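# Hang the lantern on the rail by its red wire

## Task

Suspend the lantern from the rail using the red wire, so that it hangs freely and does not touch the table.

## Robot and tools

Robot: two arms, left_arm and right_arm, each ending in a two-finger parallel gripper. In the scene frame the bases sit at left_arm (+0.053, +0.456, 0) m and right_arm (-0.065, -0.317, 0) m, neither rotated. Scene frame: origin at table-top height halfway between the nominal bases, +z up, +x outward over the table, left_arm toward +y. The arm names do not match left and right in the images.

Frames: everything about a hand (reported pose, Hand target, offsets, wrist camera pose) uses that arm's own base frame. Its axes are parallel to the scene frame, but its origin is the arm's base. Fixed cameras and the table use the scene frame. On the gripper, the fingers point along its +z and open and close along its y. end_effector_position is the spot between the pads when shut; fingertips extend about 19 mm past it when closed and 6 mm when open. A block juts roughly 10 cm toward the gripper's +x and turns with it.

Row format (used by execute_actions and move): 18 numbers, each in [-1, 1], always all 18 even if one arm is idle. Order: left dx, dy, dz, rx, ry, rz, left_gripper position, force_limit, speed, then the same nine for the right arm. The six pose numbers are offsets, not a pose: they count from that arm's Hand target as it stood when the action or move began, along the base axes. Scale: 1.0 = 0.6 m for dx/dy/dz and 180 degrees for rotation; rx, ry, rz form one rotation vector, turning about the Hand target's position. Sending the same offset again moves further. Six zeros re-request the current Hand target. The three gripper numbers are absolute settings: position +1 = fully open (85 mm), about -0.8 = pads touching, -1 = close until blocked. speed: about 20 mm/s at -1, 85 at 0, 150 at +1. force_limit and speed together set grip strength: a slow close at force_limit -1 gives about 30 N per pad on a 40 mm hard object, about 100 N at +1; a fast close from well open gives 120 to 245 N. Both start at +1. To leave a gripper unchanged, resend its last three numbers (a 0 is a real command). A new force_limit or speed only applies after the position number changes by 0.01 or more.

execute_actions: actions = list of actions; each action is a table of up to 15 rows, one per 1/30 s step, a short table repeating its last row. Every row counts from the action's start pose. cameras = list of names, ["all"], or []; by default images appear only when actions is empty.

move: target = one row, or a list of up to 15 rows, all offsets measured from the same starting Hand targets. speed: path top speed in m/s, 0.002 to 1 (default 0.25), one value or one per target; rotation is capped at twice that in rad/s. blend: corner rounding in m for lists (0 = stop at each). stop_force: 12 to 80 N, one value for both arms; ends an arm's path when it feels that much push against its travel. It is unreliable for light or loose things, during gripper rotation, and near singular poses, and at normal speed a touch often still faults; leave it out when moving off a contact. zero (with stop_force): true re-zeroes the force before the move. blocking=false returns after about 0.5 s while the move continues (not allowed with stop_force). Paths are straight, do not avoid obstacles or the other arm, and stop after 10 s. The result adds a move: line such as done, off_target, moving, held or fault, plus limits=paced (pose clipped) or limits=held (steps withheld).

wait: seconds 0 to 10; arms keep their last command. stop: brakes a running move; fingers continue. zoom_image: camera (cam_high, cam_low, cam_pegs, cam_rail, cam_left_wrist, cam_right_wrist) and region [x0, y0, x1, y1] in pixels of its latest 672x504 image, at most 504 per side. finished_scene: scene = the current scene's number; irreversible.

Results: per arm end_effector_position (m) and end_effector_quat_wxyz in its base frame; Hand target (last commanded pose after clipping; the gripper often rests short of it, so send the remaining distance as an offset); Tool commands; position_measured in counts (3 open, about 78 = 60 mm, 130 = 40 mm, 180 = 20 mm, 230 pads meet); object_status 0 moving, 1 blocked while opening, 2 blocked while closing (a grip), 3 reached target or pads met. Joint velocities may read "within noise". Flange force is along the gripper's axes, includes held weight, and is noisy. Action calls also list positions at some steps. Each step the controller clips commands to 70 mm and 16 degrees from the measured pose. Camera calibration (K, distortion, T_world_to_cam) is supplied; fixed cameras may be off by about 2 degrees and 9 mm.

Avoid: torque over joint limits (152 N m for waist, shoulder, elbow; 38 for the wrist joints) or 150 N outside force, which freezes an arm for 10 s; pressing firmly past a contact, since the arms are stiff; arms or fingers hitting each other; gripping hard on a part still resting on something; fast swings of loads; overheating from long stretched holds (MOTOR HOT warns, then a 30 to 60 s brake). Never drop the lantern, let it fall far, release it while moving, or leave anything off the table. Loose objects may occasionally get nudged. To grip, send position -1, hold it, and confirm object_status 2.

Each tool is called by a JSON object that holds its "op" and its "data".

## Session

{"op": "execute_actions", "data": {"actions": []}}

Scene clock: 0.00 s.
left_arm: end_effector_position=(+0.1808, -0.0155, +0.2616) position_measured=3 object_status=3 end_effector_quat_wxyz=(-0.546, +0.495, +0.675, +0.027) | right_arm: end_effector_position=(+0.1778, +0.1595, +0.1213) position_measured=3 object_status=3 end_effector_quat_wxyz=(+0.047, +0.778, -0.625, +0.048)
Joint positions: left_arm=[-0.207 0.121 -0.204 -0.578 -2.269 -1.186] | right_arm=[1.372 -0.457 -0.758 0.042 -1.399 0.407]
Joint velocities: within noise
Flange force (N): no reading
Hand target: left_arm +0.1808, -0.0155, +0.2616; -0.546, +0.495, +0.675, +0.027 | right_arm +0.1778, +0.1595, +0.1213; +0.047, +0.778, -0.625, +0.048
Tool commands: left_gripper/position=+1.0 left_gripper/force_limit=+1.0 left_gripper/speed=+1.0 right_gripper/position=+1.0 right_gripper/force_limit=+1.0 right_gripper/speed=+1.0
camera_calibration:
cam_left_wrist: T_world_to_cam=[[0.702983, 0.505049, -0.50074, 0.0207383], [0.150013, -0.793527, -0.589755, 0.136214], [-0.695206, 0.33947, -0.6336, 0.426972], [0, 0, 0, 1]] pos_world=[0.261821, -0.0473289, 0.361247]
cam_right_wrist: T_world_to_cam=[[-0.978128, -0.208004, -0.000652999, 0.21767], [-0.202605, 0.95202, 0.229368, -0.128524], [-0.0470878, 0.224484, -0.97334, 0.213626], [0, 0, 0, 1]] pos_world=[0.196928, 0.119678, 0.237552]

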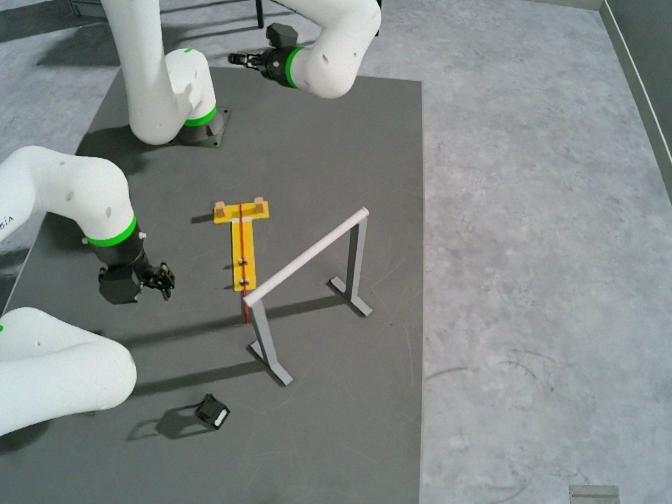

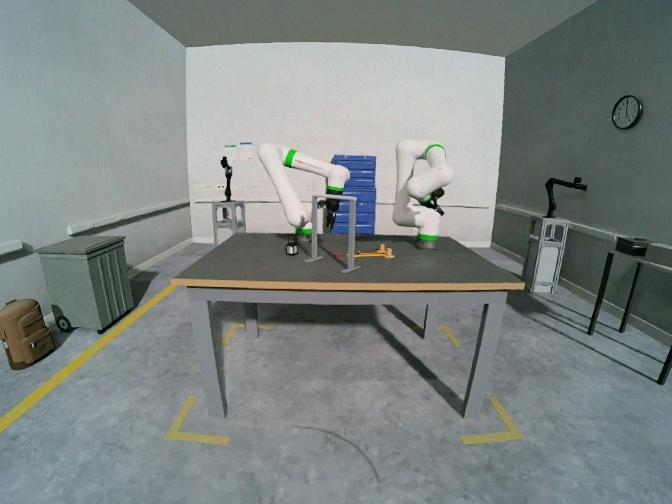

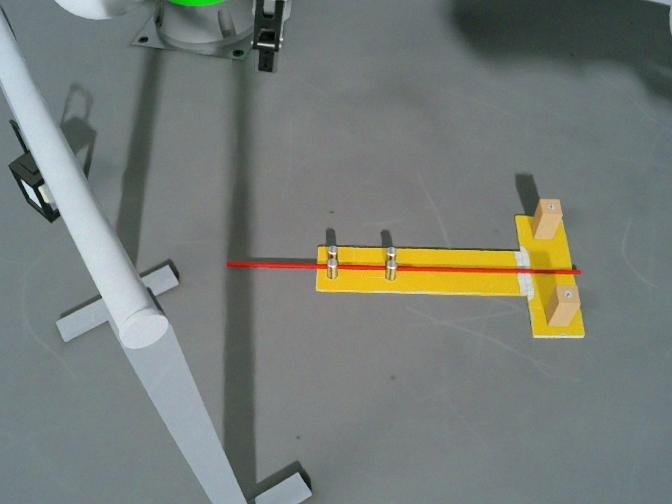

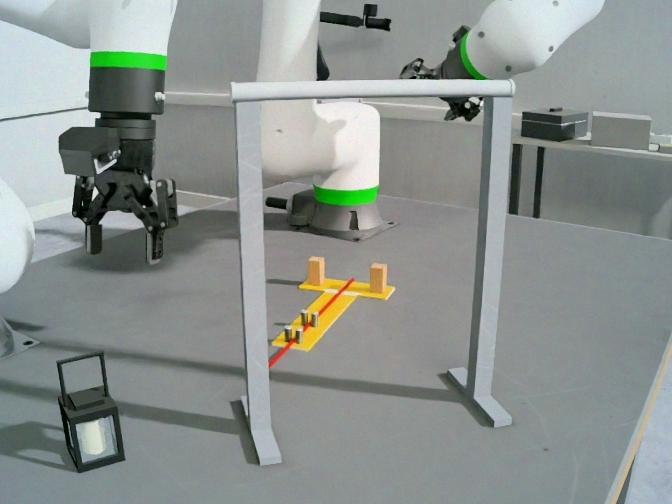

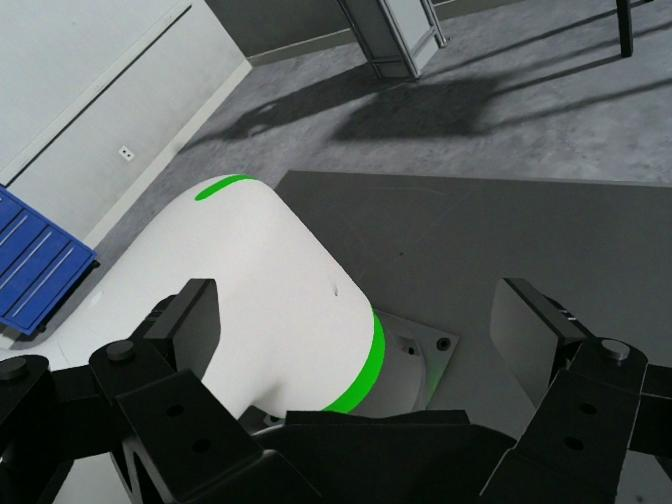

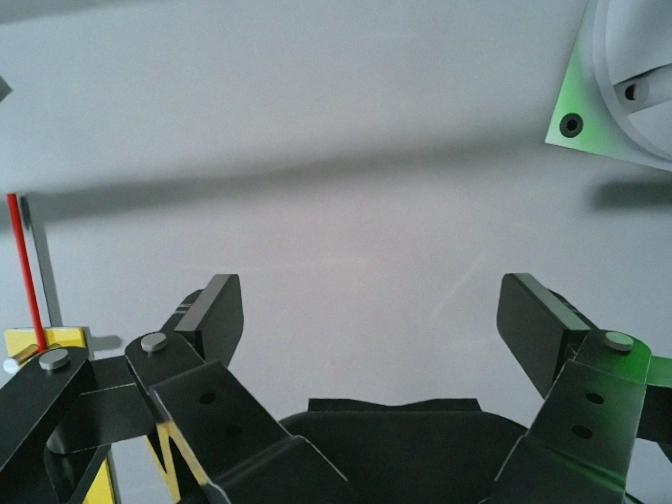

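{"op": "move", "data": {"target": [0.1187,-0.4442,-0.1027,-0.4076,-0.0279,-0.4574,0.3,1,1,0.3353,0.034,0.131,0.0424,0.0055,0.0064,0.3,1,1], "cameras": ["cam_left_wrist","cam_right_wrist","cam_pegs"]}}

Scene clock: 6.40 s.
left_arm: end_effector_position=(+0.2520, -0.2820, +0.2000) position_measured=91 object_status=3 end_effector_quat_wxyz=(+0.000, +0.993, +0.117, +0.000) | right_arm: end_effector_position=(+0.3790, +0.1799, +0.1999) position_measured=91 object_status=3 end_effector_quat_wxyz=(+0.000, +0.786, -0.618, +0.000)
Joint positions: left_arm=[-0.49 -0.166 -0.347 0.001 -1.391 -2.417] | right_arm=[0.758 -0.056 -0.248 0 -1.38 1.051]
Flange force (N): left_arm=[-6.4 -4.7 2.6] | right_arm=[-6.3 -7.7 -3.2]
Hand target: left_arm +0.2520, -0.2821, +0.2000; +0.000, +0.993, +0.117, +0.000 | right_arm +0.3790, +0.1799, +0.1999; +0.000, +0.786, -0.618, +0.000
Off the commanded pose: left_arm 0.000 m, 0 deg | right_arm 0.000 m, 0 deg.
move: done
camera_calibration:
cam_left_wrist: T_world_to_cam=[[0.234077, -0.972192, 0.00715819, -0.325522], [-0.919042, -0.218867, 0.327809, 0.125755], [-0.317126, -0.0833112, -0.944717, 0.375608], [0, 0, 0, 1]] pos_world=[0.310886, -0.257654, 0.31595]
cam_right_wrist: T_world_to_cam=[[-0.973869, -0.226748, -0.0128128, 0.422934], [-0.216268, 0.908676, 0.357121, -0.13777], [-0.069334, 0.35056, -0.93397, 0.272887], [0, 0, 0, 1]] pos_world=[0.401007, 0.125424, 0.309487]
Images, in order (width x height): cam_pegs 672x504, cam_left_wrist 672x504, cam_right_wrist 672x504.

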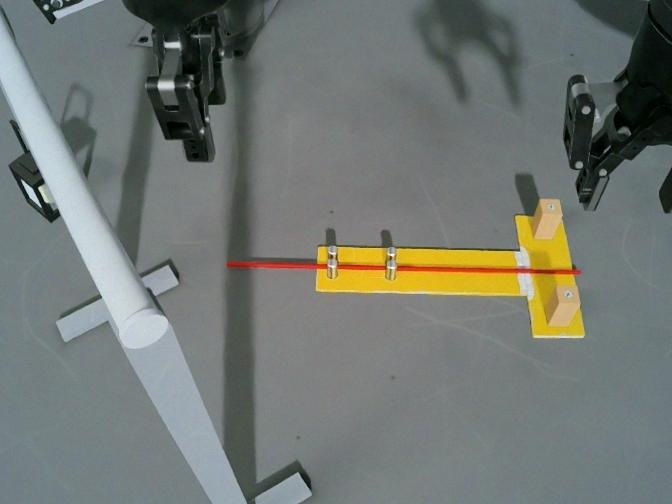

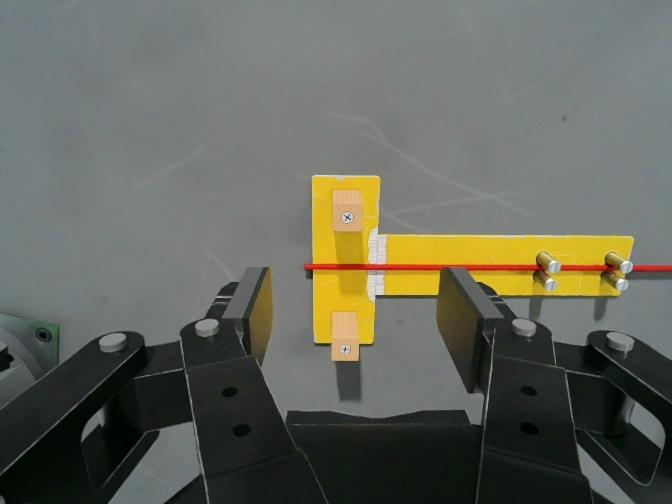

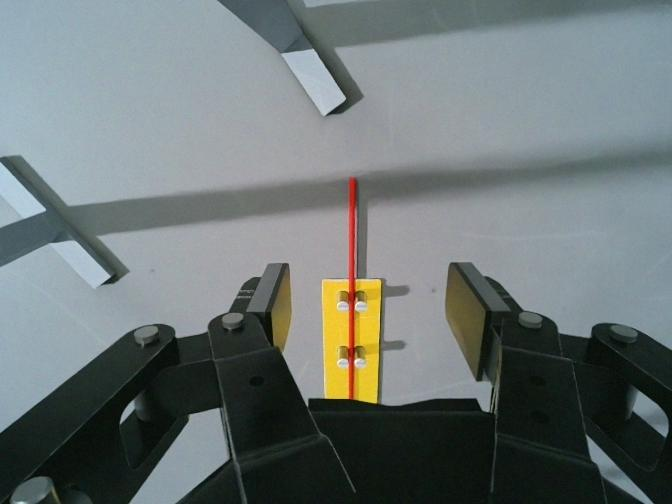

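{"op": "move", "data": {"target": [[-0.0055,0,-0.2613,0,0,0,0.3,1,1,-0.0058,0.0307,-0.1,0,0,0,0.3,1,1],[-0.0055,0,-0.2613,0,0,0,-1,0,-1,-0.0058,0.0307,-0.1,0,0,0,0.3,1,1]], "speed": 0.12, "cameras": ["cam_left_wrist","cam_right_wrist"]}}

Scene clock: 11.50 s.
left_arm: end_effector_position=(+0.2487, -0.2821, +0.0432) position_measured=183 object_status=0 end_effector_quat_wxyz=(+0.000, +0.993, +0.117, +0.000) | right_arm: end_effector_position=(+0.3755, +0.1983, +0.1399) position_measured=91 object_status=3 end_effector_quat_wxyz=(+0.000, +0.786, -0.618, +0.000)
Joint positions: left_arm=[-0.494 -0.011 -0.602 0.001 -0.98 -2.414] | right_arm=[0.797 -0.003 -0.341 0 -1.233 1.012]
Flange force (N): left_arm=[-6.9 -10.2 -29.7] | right_arm=[-6.8 -6.7 -1.9]
Hand target: left_arm +0.2487, -0.2821, +0.0432; +0.000, +0.993, +0.117, +0.000 | right_arm +0.3755, +0.1983, +0.1399; +0.000, +0.786, -0.618, +0.000
Off the commanded pose: left_arm 0.000 m, 0 deg | right_arm 0.000 m, 0 deg.
move: done
camera_calibration:
cam_left_wrist: T_world_to_cam=[[0.23402, -0.972204, 0.00728214, -0.323754], [-0.919058, -0.218772, 0.327829, 0.174219], [-0.317123, -0.0834113, -0.944709, 0.226425], [0, 0, 0, 1]] pos_world=[0.307687, -0.257754, 0.15915]
cam_right_wrist: T_world_to_cam=[[-0.973869, -0.226748, -0.0128128, 0.423026], [-0.216268, 0.908676, 0.357121, -0.133797], [-0.069334, 0.35056, -0.93397, 0.210162], [0, 0, 0, 1]] pos_world=[0.397607, 0.143824, 0.249487]
Images, in order (width x height): cam_left_wrist 672x504, cam_right_wrist 672x504.

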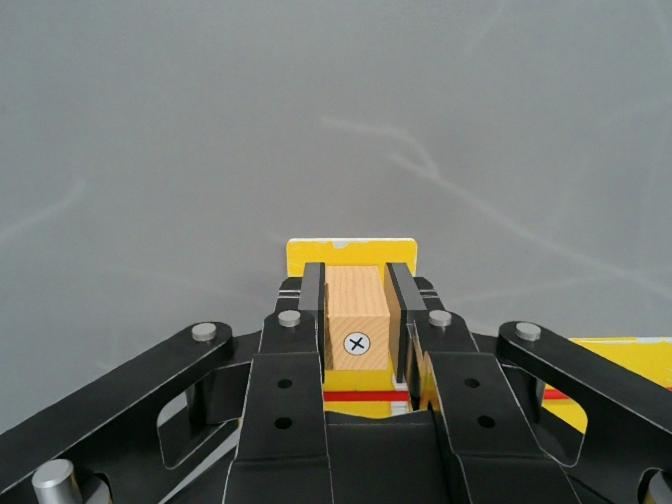

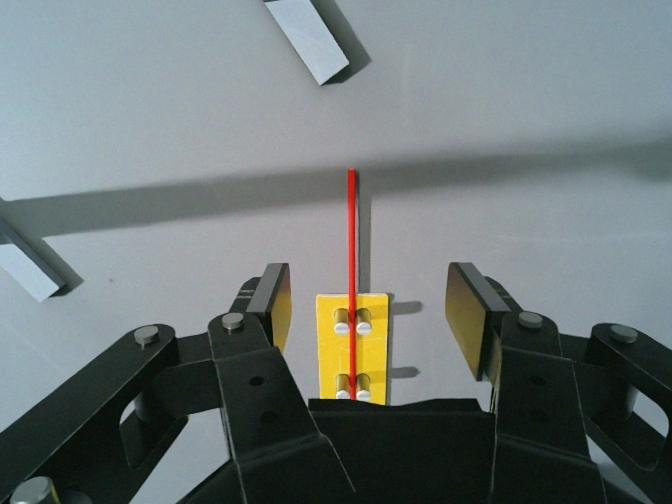

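{"op": "move", "data": {"target": [[0,0,0,0,0,0,-1,0,-1,0.0023,0.0035,-0.1945,0,0,-0.003,0.3,1,1],[0,0,0,0,0,0,-1,0,-1,0.0023,0.0035,-0.1945,0,0,-0.003,-1,0.3,-1]], "speed": 0.1, "cameras": ["cam_pegs","cam_right_wrist"]}}

Scene clock: 18.97 s.
left_arm: end_effector_position=(+0.2487, -0.2821, +0.0432) position_measured=183 object_status=2 end_effector_quat_wxyz=(+0.000, +0.993, +0.117, +0.000) | right_arm: end_effector_position=(+0.3769, +0.2004, +0.0232) position_measured=227 object_status=0 end_effector_quat_wxyz=(+0.000, +0.783, -0.622, +0.000)
Joint positions: left_arm=[-0.494 -0.011 -0.602 0.001 -0.98 -2.414] | right_arm=[0.798 0.148 -0.486 0 -0.937 1.002]
Flange force (N): left_arm=[-6.3 -10.1 -28.7] | right_arm=[-5.9 -6.7 0.4]
Hand target: left_arm +0.2487, -0.2821, +0.0432; +0.000, +0.993, +0.117, +0.000 | right_arm +0.3769, +0.2004, +0.0232; +0.000, +0.783, -0.622, +0.000
Off the commanded pose: left_arm 0.000 m, 0 deg | right_arm 0.000 m, 0 deg.
move: done
camera_calibration:
cam_right_wrist: T_world_to_cam=[[-0.97596, -0.217575, -0.0127956, 0.422261], [-0.207703, 0.910677, 0.357108, -0.0973825], [-0.0660452, 0.351181, -0.933975, 0.0991548], [0, 0, 0, 1]] pos_world=[0.398432, 0.145736, 0.132787]
Images, in order (width x height): cam_pegs 672x504, cam_right_wrist 672x504.

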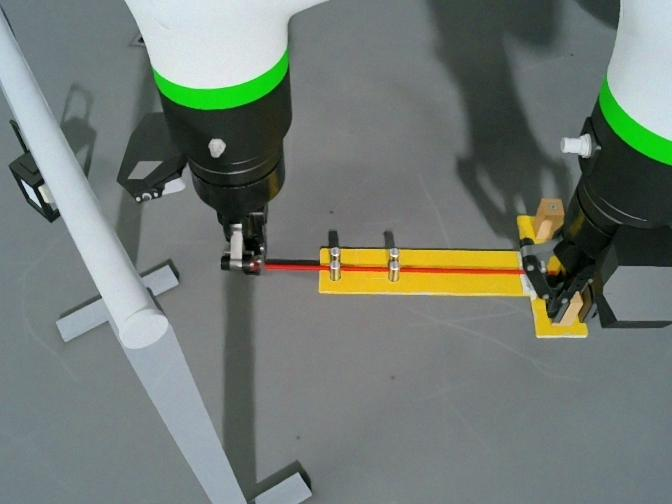

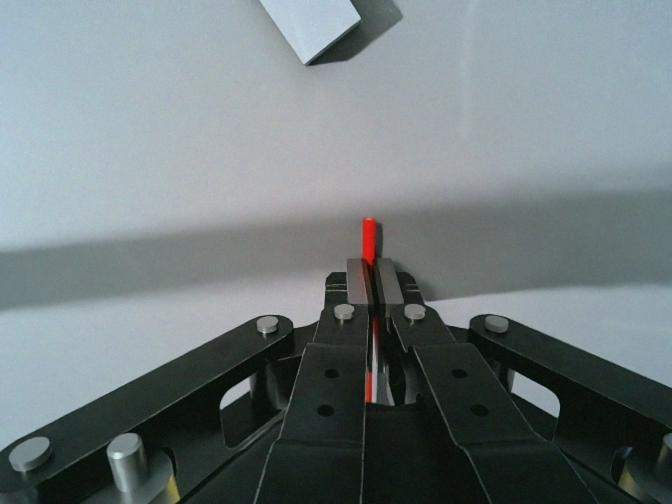

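{"op": "move", "data": {"target": [[0,0,0,0,0,0,-1,0,-1,-0.031,-0.0017,0,0,0,-0.1667,-1,0.3,-1],[0,0,0,0,0,0,-1,0,-1,-0.0602,0.0073,0,0,0,-0.3333,-1,0.3,-1],[0,0,0,0,0,0,-1,0,-1,-0.0838,0.0252,0,0,0,-0.5,-1,0.3,-1]], "speed": 0.14, "blend": 0.004, "cameras": ["cam_pegs"]}}

{"op": "move", "data": {"target": [[0,0,0,0,0,0,-1,0,-1,-0.0152,0.0238,0,0,0,-0.1667,-1,0.3,-1],[0,0,0,0,0,0,-1,0,-1,-0.02,0.0412,0,0,0,-0.2778,-1,0.3,-1],[0,0,0,0,0,0,-1,0,-1,-0.0205,0.0583,0,0,0,-0.3889,-1,0.3,-1]], "speed": 0.14, "blend": 0.004, "cameras": ["cam_pegs","cam_right_wrist"]}}

Scene clock: 26.50 s.
left_arm: end_effector_position=(+0.2487, -0.2821, +0.0432) position_measured=183 object_status=2 end_effector_quat_wxyz=(+0.000, +0.993, +0.117, +0.000) | right_arm: end_effector_position=(+0.3266, +0.2155, +0.0232) position_measured=227 object_status=2 end_effector_quat_wxyz=(+0.000, -0.114, +0.993, +0.000)
Joint positions: left_arm=[-0.494 -0.011 -0.602 0.001 -0.98 -2.414] | right_arm=[0.921 0.062 -0.583 -0.001 -0.925 -0.692]
Flange force (N): left_arm=[-5.8 -9.4 -28.6] | right_arm=[-6.4 9.1 -0.3]
Hand target: left_arm +0.2487, -0.2821, +0.0432; +0.000, +0.993, +0.117, +0.000 | right_arm +0.3266, +0.2155, +0.0232; +0.000, -0.114, +0.993, +0.000
Off the commanded pose: left_arm 0.000 m, 0 deg | right_arm 0.000 m, 0 deg.
move: done
Images, in order (width x height): cam_pegs 672x504.

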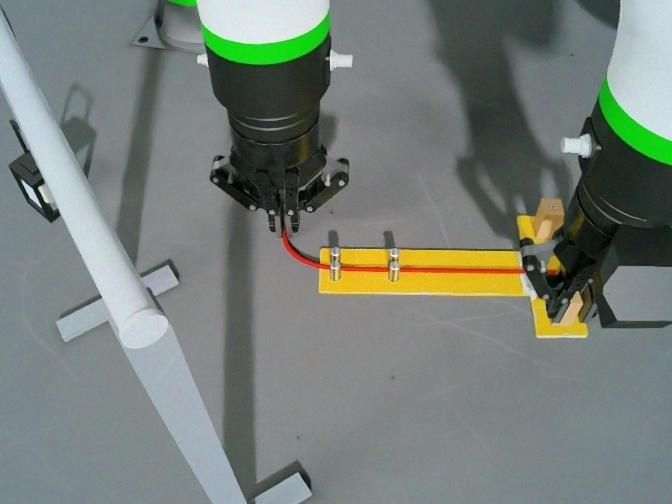

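Scene clock: 31.40 s.
left_arm: end_effector_position=(+0.2487, -0.2821, +0.0432) position_measured=183 object_status=2 end_effector_quat_wxyz=(+0.000, +0.993, +0.117, +0.000) | right_arm: end_effector_position=(+0.3143, +0.2505, +0.0232) position_measured=227 object_status=2 end_effector_quat_wxyz=(+0.000, +0.476, +0.879, +0.000)
Joint positions: left_arm=[-0.494 -0.011 -0.602 0.001 -0.98 -2.414] | right_arm=[1.002 0.088 -0.555 0 -0.927 -1.996]
Flange force (N): left_arm=[-6.4 -10.3 -28.5] | right_arm=[6.6 7.1 1.5]
Hand target: left_arm +0.2487, -0.2821, +0.0432; +0.000, +0.993, +0.117, +0.000 | right_arm +0.3143, +0.2505, +0.0232; +0.000, +0.476, +0.879, +0.000
Off the commanded pose: left_arm 0.000 m, 0 deg | right_arm 0.000 m, 0 deg.
move: done
camera_calibration:
cam_right_wrist: T_world_to_cam=[[0.842655, 0.538304, -0.0126911, -0.388938], [0.506665, -0.784709, 0.357103, 0.0441901], [0.182271, -0.307345, -0.933979, 0.164355], [0, 0, 0, 1]] pos_world=[0.275394, 0.294557, 0.132787]
Images, in order (width x height): cam_pegs 672x504, cam_right_wrist 672x504.

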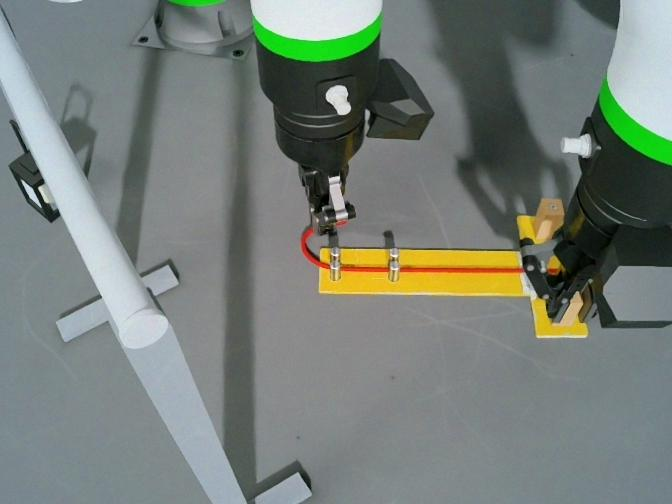

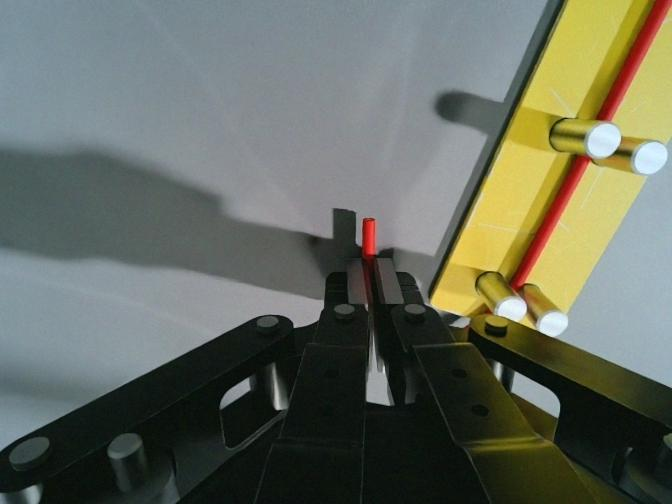

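{"op": "move", "data": {"target": [[0,0,0,0,0,0,0.3,0,-1,0,0,0,0,0,0,-0.4,0.3,-1],[0,0,0.25,0,0,0,0.3,0,-1,0,0,0.25,0,0,0,-0.4,0.3,-1],[-0.05,0.35,0.4,0,0,0,0.3,0,-1,0.0347,0.211,0.2,0,0,-0.109,-0.4,0.3,-1],[-0.05,0.35,0.4,0,0,0,0.3,0,-1,0.0347,0.211,0.02,0,0,-0.109,-0.4,0.3,-1]], "blend": [0,0.03,0.02,0], "speed": [0.1,0.15,0.25,0.12], "cameras": ["cam_pegs","cam_right_wrist"]}}

Scene clock: 37.37 s.
left_arm: end_effector_position=(+0.2187, -0.0721, +0.2832) position_measured=91 object_status=3 end_effector_quat_wxyz=(+0.000, +0.993, +0.117, +0.000) | right_arm: end_effector_position=(+0.3351, +0.3771, +0.0353) position_measured=179 object_status=3 end_effector_quat_wxyz=(+0.000, +0.619, +0.785, +0.000)
Joint positions: left_arm=[0.283 -0.606 -0.434 0.001 -1.743 -3.19] | right_arm=[1.105 0.305 -0.256 0.001 -1.01 -2.441]
Flange force (N): left_arm=[-4.3 2.9 3.2] | right_arm=[7.5 4.7 0.5]
Hand target: left_arm +0.2187, -0.0721, +0.2832; +0.000, +0.993, +0.117, +0.000 | right_arm +0.3351, +0.3771, +0.0352; +0.000, +0.619, +0.785, +0.000
Off the commanded pose: left_arm 0.000 m, 0 deg | right_arm 0.000 m, 0 deg.
move: done
camera_calibration:
cam_right_wrist: T_world_to_cam=[[0.974506, 0.223999, -0.0127501, -0.400048], [0.213679, -0.90928, 0.357144, 0.273844], [0.0684065, -0.350763, -0.933962, 0.26531], [0, 0, 0, 1]] pos_world=[0.313186, 0.431672, 0.144888]
Images, in order (width x height): cam_pegs 672x504, cam_right_wrist 672x504.

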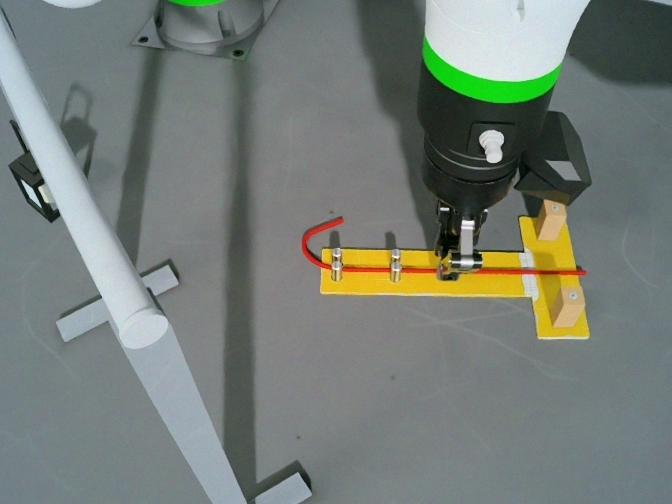

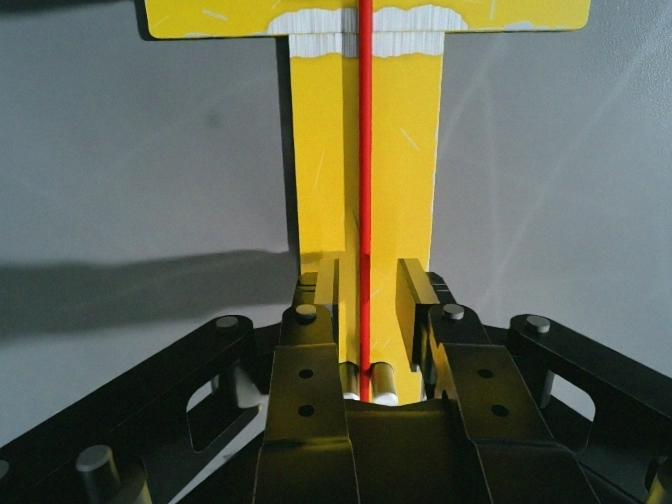

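{"op": "move", "data": {"target": [[0,0,0,0,0,0,0.3,0,-1,-0.001,0,-0.0152,0,0,0,-0.4,0.3,-1],[0,0,0,0,0,0,0.3,0,-1,-0.001,0,-0.0152,0,0,0,-1,0.3,-1],[0,0,0,0,0,0,0.3,0,-1,-0.001,0,0.2,0,0,0,-1,0.3,-1],[0,0,0,0,0,0,0.3,0,-1,0.015,-0.07,0.2,0,0,0.5,-1,0.3,-1],[0,0,0,0,0,0,0.3,0,-1,0.0315,-0.13,0.12,0,0,0.998,-1,0.3,-1]], "blend": [0,0,0.02,0.02,0], "speed": [0.05,0.05,0.12,0.5,0.5], "cameras": ["cam_pegs","cam_right_wrist"]}}

Scene clock: 45.40 s.
left_arm: end_effector_position=(+0.2187, -0.0721, +0.2832) position_measured=91 object_status=3 end_effector_quat_wxyz=(+0.000, +0.993, +0.117, +0.000) | right_arm: end_effector_position=(+0.3540, +0.2991, +0.1072) position_measured=229 object_status=2 end_effector_quat_wxyz=(+0.000, +0.783, -0.622, +0.000)
Joint positions: left_arm=[0.283 -0.606 -0.434 0.001 -1.743 -3.19] | right_arm=[0.986 0.125 -0.287 0 -1.159 0.814]
Flange force (N): left_arm=[-3.9 3.5 3.2] | right_arm=[-7.6 -6.9 -1.1]
Hand target: left_arm +0.2187, -0.0721, +0.2832; +0.000, +0.993, +0.117, +0.000 | right_arm +0.3540, +0.2991, +0.1072; +0.000, +0.783, -0.622, +0.000
Off the commanded pose: left_arm 0.000 m, 0 deg | right_arm 0.000 m, 0 deg.
move: done
camera_calibration:
cam_right_wrist: T_world_to_cam=[[-0.975915, -0.217773, -0.0128709, 0.422606], [-0.207915, 0.91063, 0.357106, -0.221907], [-0.0660474, 0.351181, -0.933975, 0.141442], [0, 0, 0, 1]] pos_world=[0.375632, 0.244436, 0.216787]
Images, in order (width x height): cam_pegs 672x504, cam_right_wrist 672x504.

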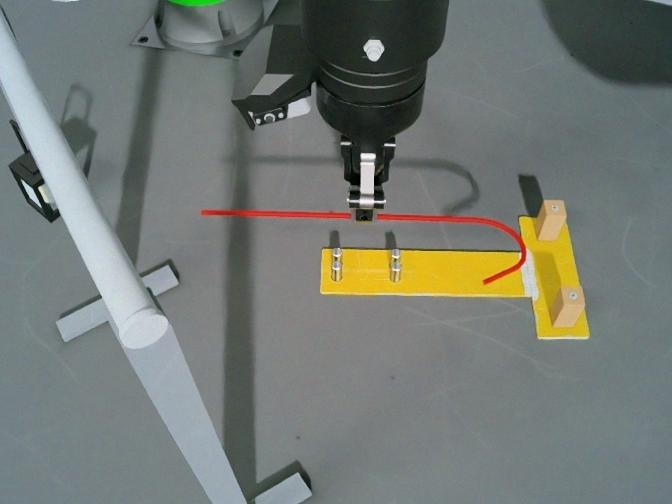

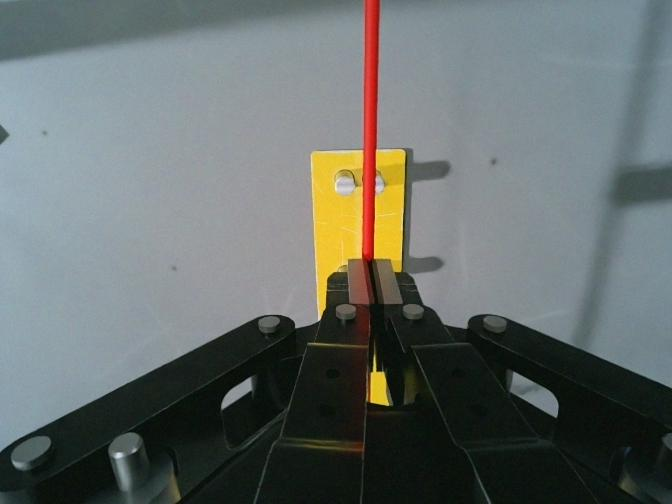

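{"op": "move", "data": {"target": [0,0,0,0,0,0,0.3,0,-1,-0.0005,0.0081,-0.069,0,0,0,-1,0.3,-1], "speed": 0.1, "cameras": ["cam_pegs","cam_right_wrist"]}}

{"op": "zoom_image", "data": {"camera": "cam_right_wrist", "region": [270, 120, 470, 280]}}

Scene clock: 47.53 s.
left_arm: end_effector_position=(+0.2187, -0.0721, +0.2832) position_measured=91 object_status=3 end_effector_quat_wxyz=(+0.000, +0.993, +0.117, +0.000) | right_arm: end_effector_position=(+0.3537, +0.3040, +0.0658) position_measured=229 object_status=2 end_effector_quat_wxyz=(+0.000, +0.783, -0.622, +0.000)
Joint positions: left_arm=[0.283 -0.606 -0.434 0.001 -1.743 -3.19] | right_arm=[0.992 0.179 -0.332 -0.001 -1.061 0.808]
Flange force (N): left_arm=[-4.6 2.2 3.8] | right_arm=[-8.7 -8.4 0.1]
Hand target: left_arm +0.2187, -0.0721, +0.2832; +0.000, +0.993, +0.117, +0.000 | right_arm +0.3537, +0.3040, +0.0658; +0.000, +0.783, -0.622, +0.000
Off the commanded pose: left_arm 0.000 m, 0 deg | right_arm 0.000 m, 0 deg.
move: done
camera_calibration:
cam_right_wrist: T_world_to_cam=[[-0.975924, -0.217741, -0.0126736, 0.422689], [-0.207807, 0.910605, 0.357231, -0.211635], [-0.0662432, 0.351264, -0.93393, 0.101109], [0, 0, 0, 1]] pos_world=[0.375231, 0.249236, 0.175388]
Images, in order (width x height): cam_pegs 672x504, cam_right_wrist 672x504.

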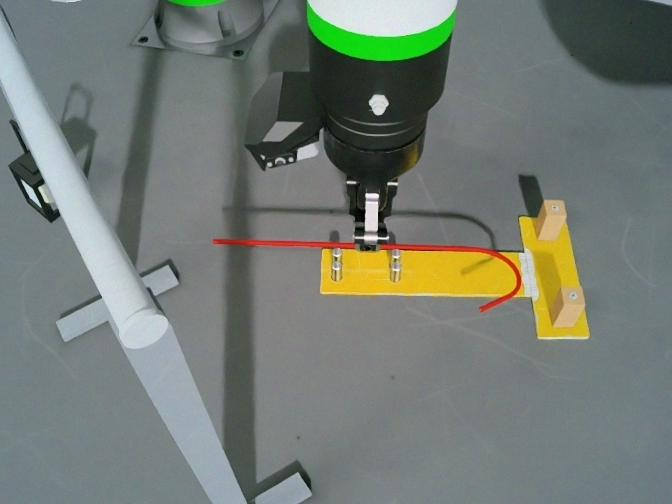

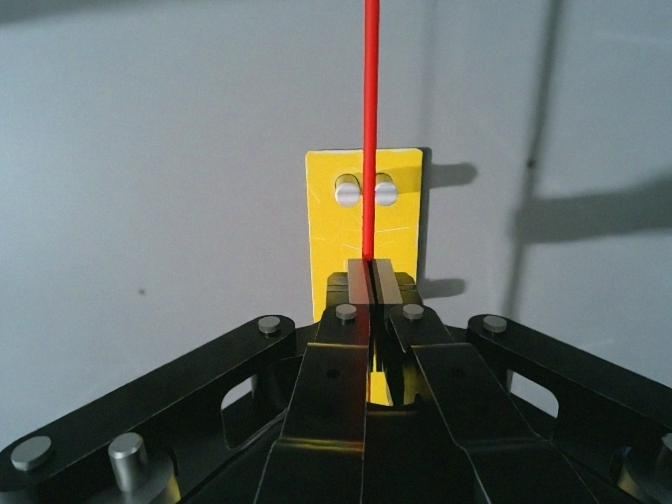

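Scaled by 2.520 from the camera's 672x504 image, which has a finer 960x720 frame.

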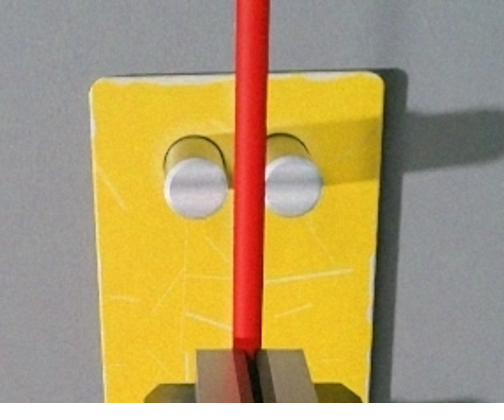

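{"op": "move", "data": {"target": [[0,0,0,0,0,0,0.3,0,-1,0.0015,0.0004,0,0,0,0,-1,0.3,-1]], "speed": 0.05}}

{"op": "move", "data": {"target": [0,0,0,0,0,0,0.3,0,-1,0,0,-0.065,0,0,0,-1,0.3,-1], "speed": 0.015, "stop_force": 12, "cameras": ["cam_pegs","cam_right_wrist"]}}

{"op": "zoom_image", "data": {"camera": "cam_pegs", "region": [290, 180, 450, 320]}}

Scene clock: 49.20 s.
left_arm: end_effector_position=(+0.2187, -0.0721, +0.2832) position_measured=91 object_status=3 end_effector_quat_wxyz=(+0.000, +0.993, +0.117, +0.000) | right_arm: end_effector_position=(+0.3546, +0.3042, +0.0658) position_measured=229 object_status=2 end_effector_quat_wxyz=(+0.000, +0.783, -0.622, +0.000)
Joint positions: left_arm=[0.283 -0.606 -0.434 0.001 -1.743 -3.19] | right_arm=[0.991 0.181 -0.329 -0.001 -1.061 0.809]
Flange force (N): left_arm=[-3.5 3.3 3.5] | right_arm=[-7.8 -6.1 -0.5]
Hand target: left_arm +0.2187, -0.0721, +0.2832; +0.000, +0.993, +0.117, +0.000 | right_arm +0.3546, +0.3042, +0.0658; +0.000, +0.783, -0.622, +0.000
Off the commanded pose: left_arm 0.000 m, 0 deg | right_arm 0.000 m, 0 deg.
move: done

Scene clock: 51.23 s.
left_arm: end_effector_position=(+0.2187, -0.0721, +0.2832) position_measured=91 object_status=3 end_effector_quat_wxyz=(+0.000, +0.993, +0.117, +0.000) | right_arm: end_effector_position=(+0.3547, +0.3042, +0.0449) position_measured=229 object_status=2 end_effector_quat_wxyz=(+0.000, +0.783, -0.622, +0.000)
Joint positions: left_arm=[0.283 -0.606 -0.434 0.001 -1.743 -3.19] | right_arm=[0.991 0.209 -0.352 -0.001 -1.01 0.809]
Flange force (N): left_arm=[-4.5 2.5 2.9] | right_arm=[-6.5 -4.2 -11.3]
Hand target: left_arm +0.2187, -0.0721, +0.2832; +0.000, +0.993, +0.117, +0.000 | right_arm +0.3547, +0.3042, +0.0449; +0.000, +0.783, -0.622, +0.000 (not the last commanded pose)
Off the commanded pose: left_arm 0.000 m, 0 deg | right_arm 0.018 m, 0 deg.
move: contact (right_arm)
camera_calibration:
cam_right_wrist: T_world_to_cam=[[-0.975896, -0.217854, -0.0129248, 0.423522], [-0.208003, 0.910577, 0.35719, -0.204146], [-0.0660461, 0.351268, -0.933942, 0.0814769], [0, 0, 0, 1]] pos_world=[0.376231, 0.249536, 0.154488]
Images, in order (width x height): cam_pegs 672x504, cam_right_wrist 672x504.

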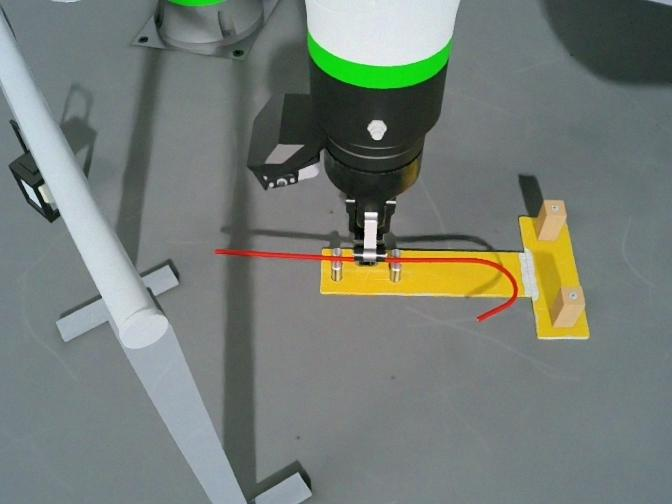

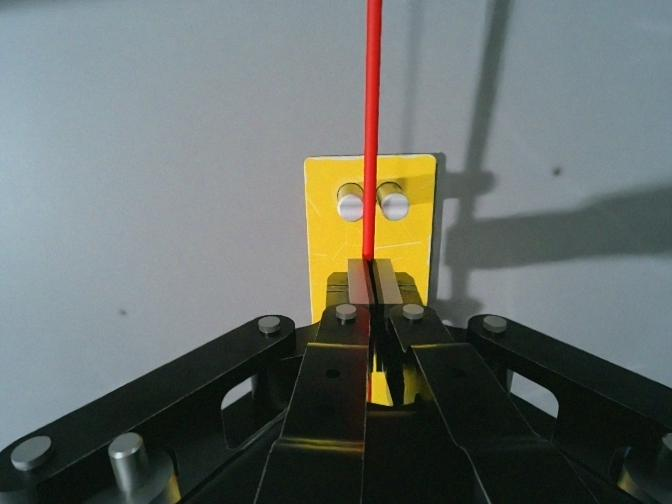

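Scaled by 3.150 from the camera's 672x504 image, which has a finer 960x720 frame.

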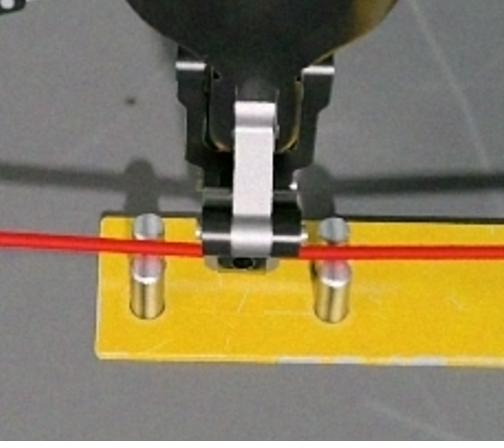

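{"op": "zoom_image", "data": {"camera": "cam_pegs", "region": [320, 235, 410, 290]}}

{"op": "zoom_image", "data": {"camera": "cam_right_wrist", "region": [300, 140, 440, 280]}}

Scaled by 5.600 from the camera's 672x504 image, which has a finer 960x720 frame.

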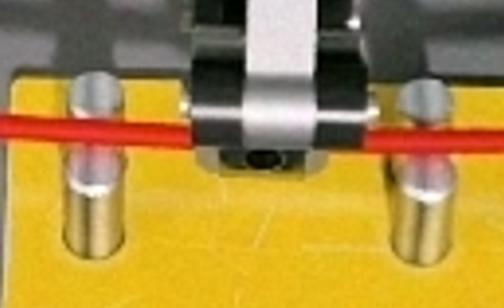

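Scaled by 3.600 from the camera's 672x504 image, which has a finer 960x720 frame.

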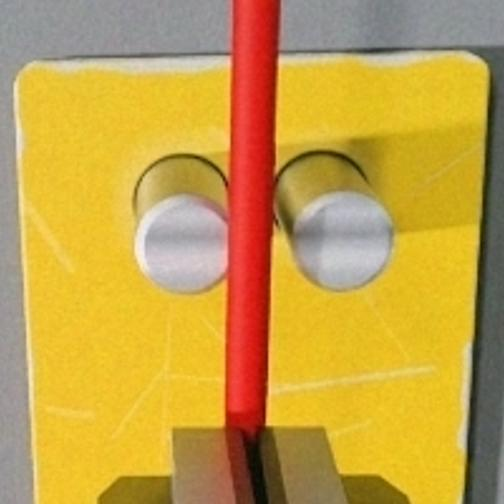

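{"op": "move", "data": {"target": [[0,0,0,0,0,0,0.3,0,-1,0,0,0.006,0,0,0,-1,0.3,-1],[0,0,0,0,0,0,0.3,0,-1,-0.002,-0.0005,0.006,0,0,0,-1,0.3,-1]], "speed": 0.03}}

{"op": "move", "data": {"target": [0,0,0,0,0,0,0.3,0,-1,0,0,-0.0375,0,0,0,-1,0.3,-1], "speed": 0.015, "stop_force": 12, "cameras": ["cam_pegs","cam_right_wrist"]}}

{"op": "zoom_image", "data": {"camera": "cam_pegs", "region": [320, 235, 410, 290]}}

{"op": "zoom_image", "data": {"camera": "cam_right_wrist", "region": [300, 140, 440, 280]}}

Scene clock: 53.93 s.
left_arm: end_effector_position=(+0.2187, -0.0721, +0.2832) position_measured=91 object_status=3 end_effector_quat_wxyz=(+0.000, +0.993, +0.117, +0.000) | right_arm: end_effector_position=(+0.3535, +0.3039, +0.0485) position_measured=229 object_status=2 end_effector_quat_wxyz=(+0.000, +0.783, -0.622, +0.000)
Joint positions: left_arm=[0.283 -0.606 -0.434 0.001 -1.743 -3.19] | right_arm=[0.992 0.201 -0.351 -0.001 -1.019 0.807]
Flange force (N): left_arm=[-3.8 3.4 2.5] | right_arm=[-8.4 -7.0 2.2]
Hand target: left_arm +0.2187, -0.0721, +0.2832; +0.000, +0.993, +0.117, +0.000 | right_arm +0.3535, +0.3039, +0.0485; +0.000, +0.783, -0.622, +0.000
Off the commanded pose: left_arm 0.000 m, 0 deg | right_arm 0.000 m, 0 deg.
move: done

Scene clock: 56.30 s.
left_arm: end_effector_position=(+0.2187, -0.0721, +0.2832) position_measured=91 object_status=3 end_effector_quat_wxyz=(+0.000, +0.993, +0.117, +0.000) | right_arm: end_effector_position=(+0.3535, +0.3039, +0.0260) position_measured=229 object_status=2 end_effector_quat_wxyz=(+0.000, +0.783, -0.622, +0.000)
Joint positions: left_arm=[0.283 -0.606 -0.434 0.001 -1.743 -3.19] | right_arm=[0.993 0.233 -0.374 -0.001 -0.964 0.807]
Flange force (N): left_arm=[-3.9 3.4 3.5] | right_arm=[-6.9 -3.9 -6.3]
Hand target: left_arm +0.2187, -0.0721, +0.2832; +0.000, +0.993, +0.117, +0.000 | right_arm +0.3535, +0.3039, +0.0260; +0.000, +0.783, -0.622, +0.000
Off the commanded pose: left_arm 0.000 m, 0 deg | right_arm 0.000 m, 0 deg.
move: done
camera_calibration:
cam_right_wrist: T_world_to_cam=[[-0.975896, -0.217854, -0.0129248, 0.422041], [-0.208003, 0.910577, 0.35719, -0.197372], [-0.0660461, 0.351268, -0.933942, 0.0638515], [0, 0, 0, 1]] pos_world=[0.375031, 0.249236, 0.135588]
Images, in order (width x height): cam_pegs 672x504, cam_right_wrist 672x504.

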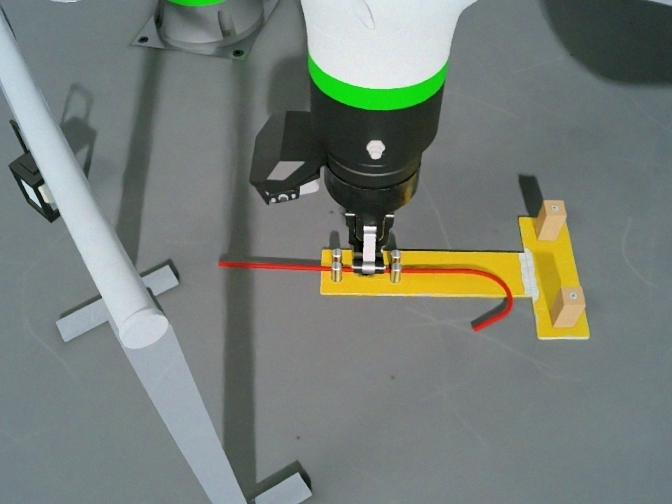

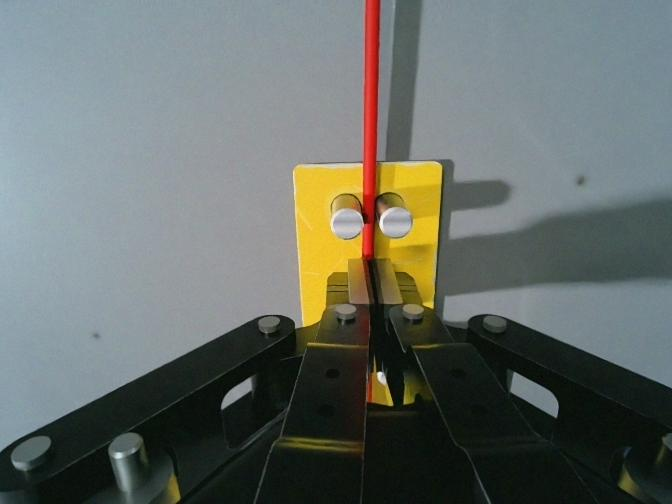

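Scaled by 5.600 from the camera's 672x504 image, which has a finer 960x720 frame.

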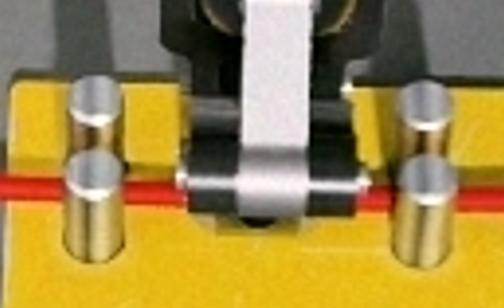

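Scaled by 3.600 from the camera's 672x504 image, which has a finer 960x720 frame.

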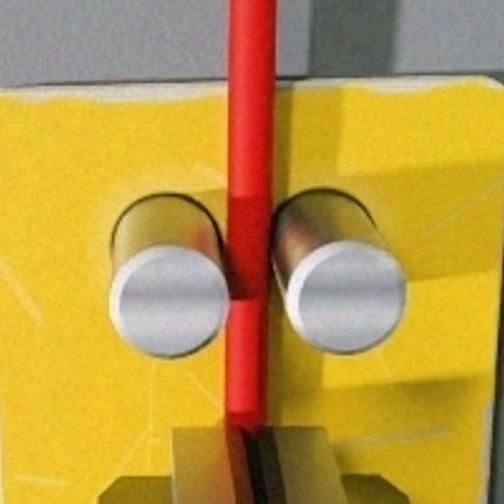

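{"op": "move", "data": {"target": [[0,0,0,0,0,0,0.3,0,-1,0,0,0.002,0,0,0,-0.4,0.3,-1],[0,0,0,0,0,0,0.3,0,-1,0,0,0.2,0,0,0,-0.4,0.3,-1],[0,0,0,0,0,0,0.3,0,-1,0.01,-0.18,0.28,0,0,0,-0.4,0.3,-1]], "speed": [0.03,0.08,0.25], "blend": [0,0.02,0]}}

{"op": "move", "data": {"target": [[-0.105,-0.386,0,0,0,0,0.3,0,-1,0,0,0,0,0,0,0.3,0.3,-1],[-0.105,-0.386,-0.25,0,0,0,0.3,0,-1,0,0,0,0,0,0,0.3,0.3,-1]], "blend": [0.03,0], "cameras": ["cam_left_wrist"]}}

Scene clock: 60.80 s.
left_arm: end_effector_position=(+0.2187, -0.0721, +0.2832) position_measured=91 object_status=3 end_effector_quat_wxyz=(+0.000, +0.993, +0.117, +0.000) | right_arm: end_effector_position=(+0.3595, +0.1960, +0.1940) position_measured=179 object_status=3 end_effector_quat_wxyz=(+0.000, +0.783, -0.622, +0.000)
Joint positions: left_arm=[0.283 -0.606 -0.434 0.001 -1.743 -3.19] | right_arm=[0.822 -0.08 -0.284 0 -1.367 0.978]
Flange force (N): left_arm=[-3.9 2.5 3.1] | right_arm=[-7.2 -7.0 -3.3]
Hand target: left_arm +0.2187, -0.0721, +0.2832; +0.000, +0.993, +0.117, +0.000 | right_arm +0.3595, +0.1959, +0.1940; +0.000, +0.783, -0.622, +0.000
Off the commanded pose: left_arm 0.000 m, 0 deg | right_arm 0.000 m, 0 deg.
move: done

Scene clock: 63.97 s.
left_arm: end_effector_position=(+0.1557, -0.3036, +0.1332) position_measured=91 object_status=3 end_effector_quat_wxyz=(+0.000, +0.993, +0.117, +0.000) | right_arm: end_effector_position=(+0.3595, +0.1959, +0.1940) position_measured=91 object_status=3 end_effector_quat_wxyz=(+0.000, +0.783, -0.622, +0.000)
Joint positions: left_arm=[-0.705 -0.225 -0.555 0.001 -1.241 -2.202] | right_arm=[0.822 -0.08 -0.284 0 -1.367 0.978]
Flange force (N): left_arm=[-4.7 -5.2 -1.0] | right_arm=[-7.6 -6.7 -2.9]
Hand target: left_arm +0.1557, -0.3037, +0.1332; +0.000, +0.993, +0.117, +0.000 | right_arm +0.3595, +0.1959, +0.1940; +0.000, +0.783, -0.622, +0.000
Off the commanded pose: left_arm 0.000 m, 0 deg | right_arm 0.000 m, 0 deg.
move: done; blend cut to 0 m at target 1
camera_calibration:
cam_left_wrist: T_world_to_cam=[[0.233988, -0.972213, 0.00719089, -0.323497], [-0.919065, -0.218772, 0.327808, 0.0544528], [-0.317126, -0.083312, -0.944717, 0.280162], [0, 0, 0, 1]] pos_world=[0.214587, -0.279254, 0.24915]
Images, in order (width x height): cam_left_wrist 672x504.

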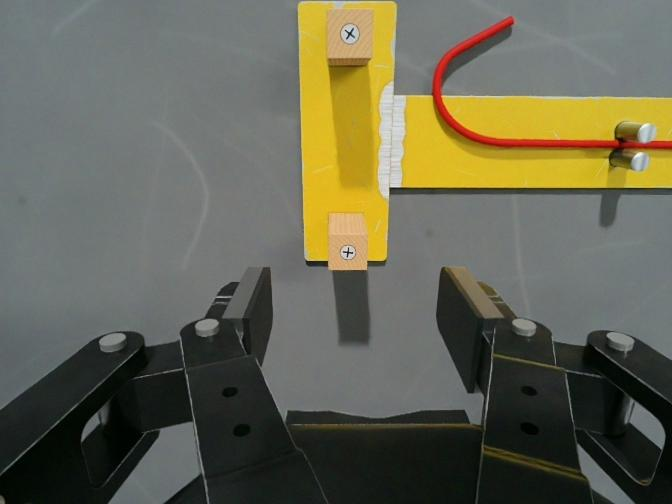

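{"op": "move", "data": {"target": [[-0.0077,0.0022,-0.149,0,0,0,0.3,0,-1,0,0,0,0,0,0,0.3,0.3,-1],[-0.0077,0.0022,-0.149,0,0,0,-1,0,-1,0,0,0,0,0,0,0.3,0.3,-1]], "speed": 0.1, "cameras": ["cam_left_wrist","cam_pegs","cam_right_wrist"]}}

Scene clock: 68.10 s.
left_arm: end_effector_position=(+0.1511, -0.3024, +0.0438) position_measured=183 object_status=0 end_effector_quat_wxyz=(+0.000, +0.993, +0.117, +0.000) | right_arm: end_effector_position=(+0.3595, +0.1959, +0.1940) position_measured=91 object_status=3 end_effector_quat_wxyz=(+0.000, +0.783, -0.622, +0.000)
Joint positions: left_arm=[-0.712 -0.116 -0.698 0.001 -0.989 -2.196] | right_arm=[0.822 -0.08 -0.284 0 -1.367 0.978]
Flange force (N): left_arm=[-2.5 -10.7 -29.7] | right_arm=[-7.2 -6.5 -3.1]
Hand target: left_arm +0.1511, -0.3023, +0.0438; +0.000, +0.993, +0.117, +0.000 | right_arm +0.3595, +0.1959, +0.1940; +0.000, +0.783, -0.622, +0.000
Off the commanded pose: left_arm 0.000 m, 0 deg | right_arm 0.000 m, 0 deg.
move: done
camera_calibration:
cam_left_wrist: T_world_to_cam=[[0.23402, -0.972205, 0.00728244, -0.320533], [-0.919058, -0.218771, 0.327828, 0.079811], [-0.317123, -0.0834113, -0.944709, 0.194324], [0, 0, 0, 1]] pos_world=[0.209987, -0.277954, 0.15975]
cam_right_wrist: T_world_to_cam=[[-0.975896, -0.217854, -0.0129248, 0.40654], [-0.208003, 0.910577, 0.35719, -0.157789], [-0.0660461, 0.351268, -0.933942, 0.259087], [0, 0, 0, 1]] pos_world=[0.381031, 0.141236, 0.303588]
Images, in order (width x height): cam_pegs 672x504, cam_left_wrist 672x504, cam_right_wrist 672x504.

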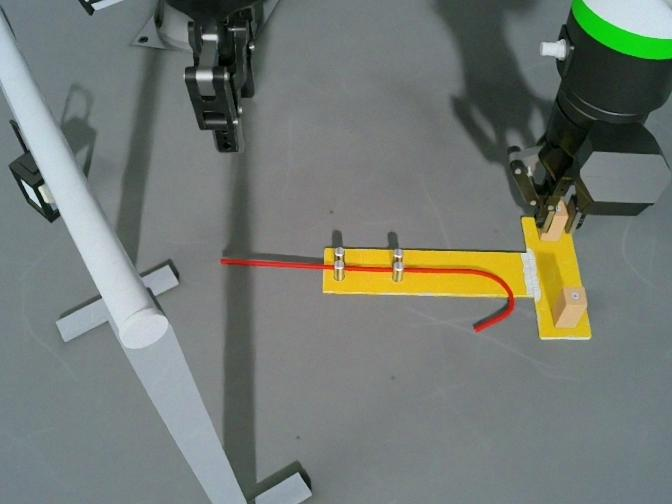

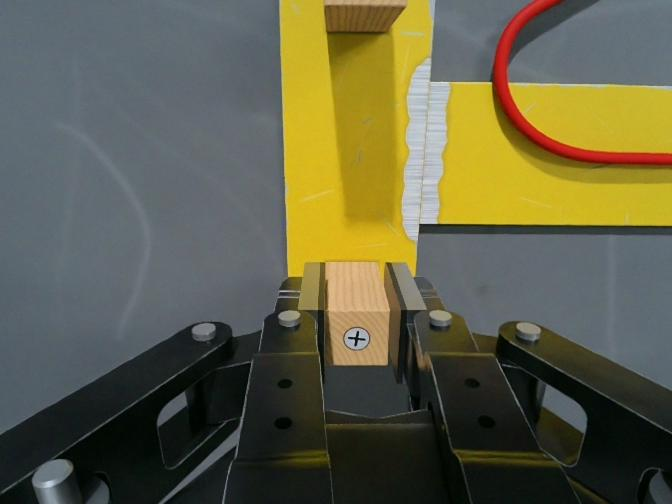

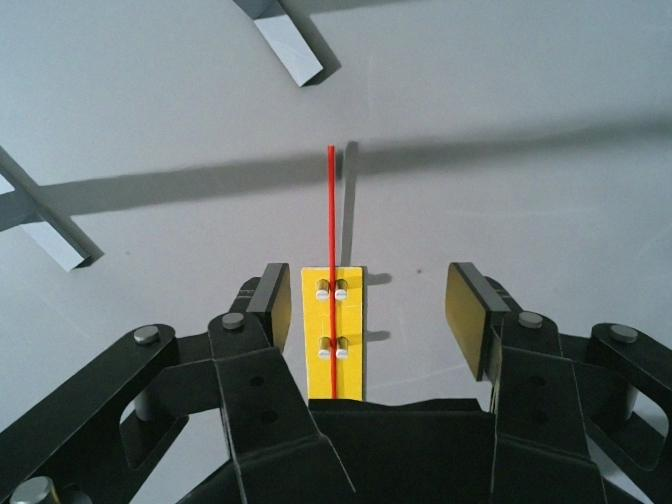

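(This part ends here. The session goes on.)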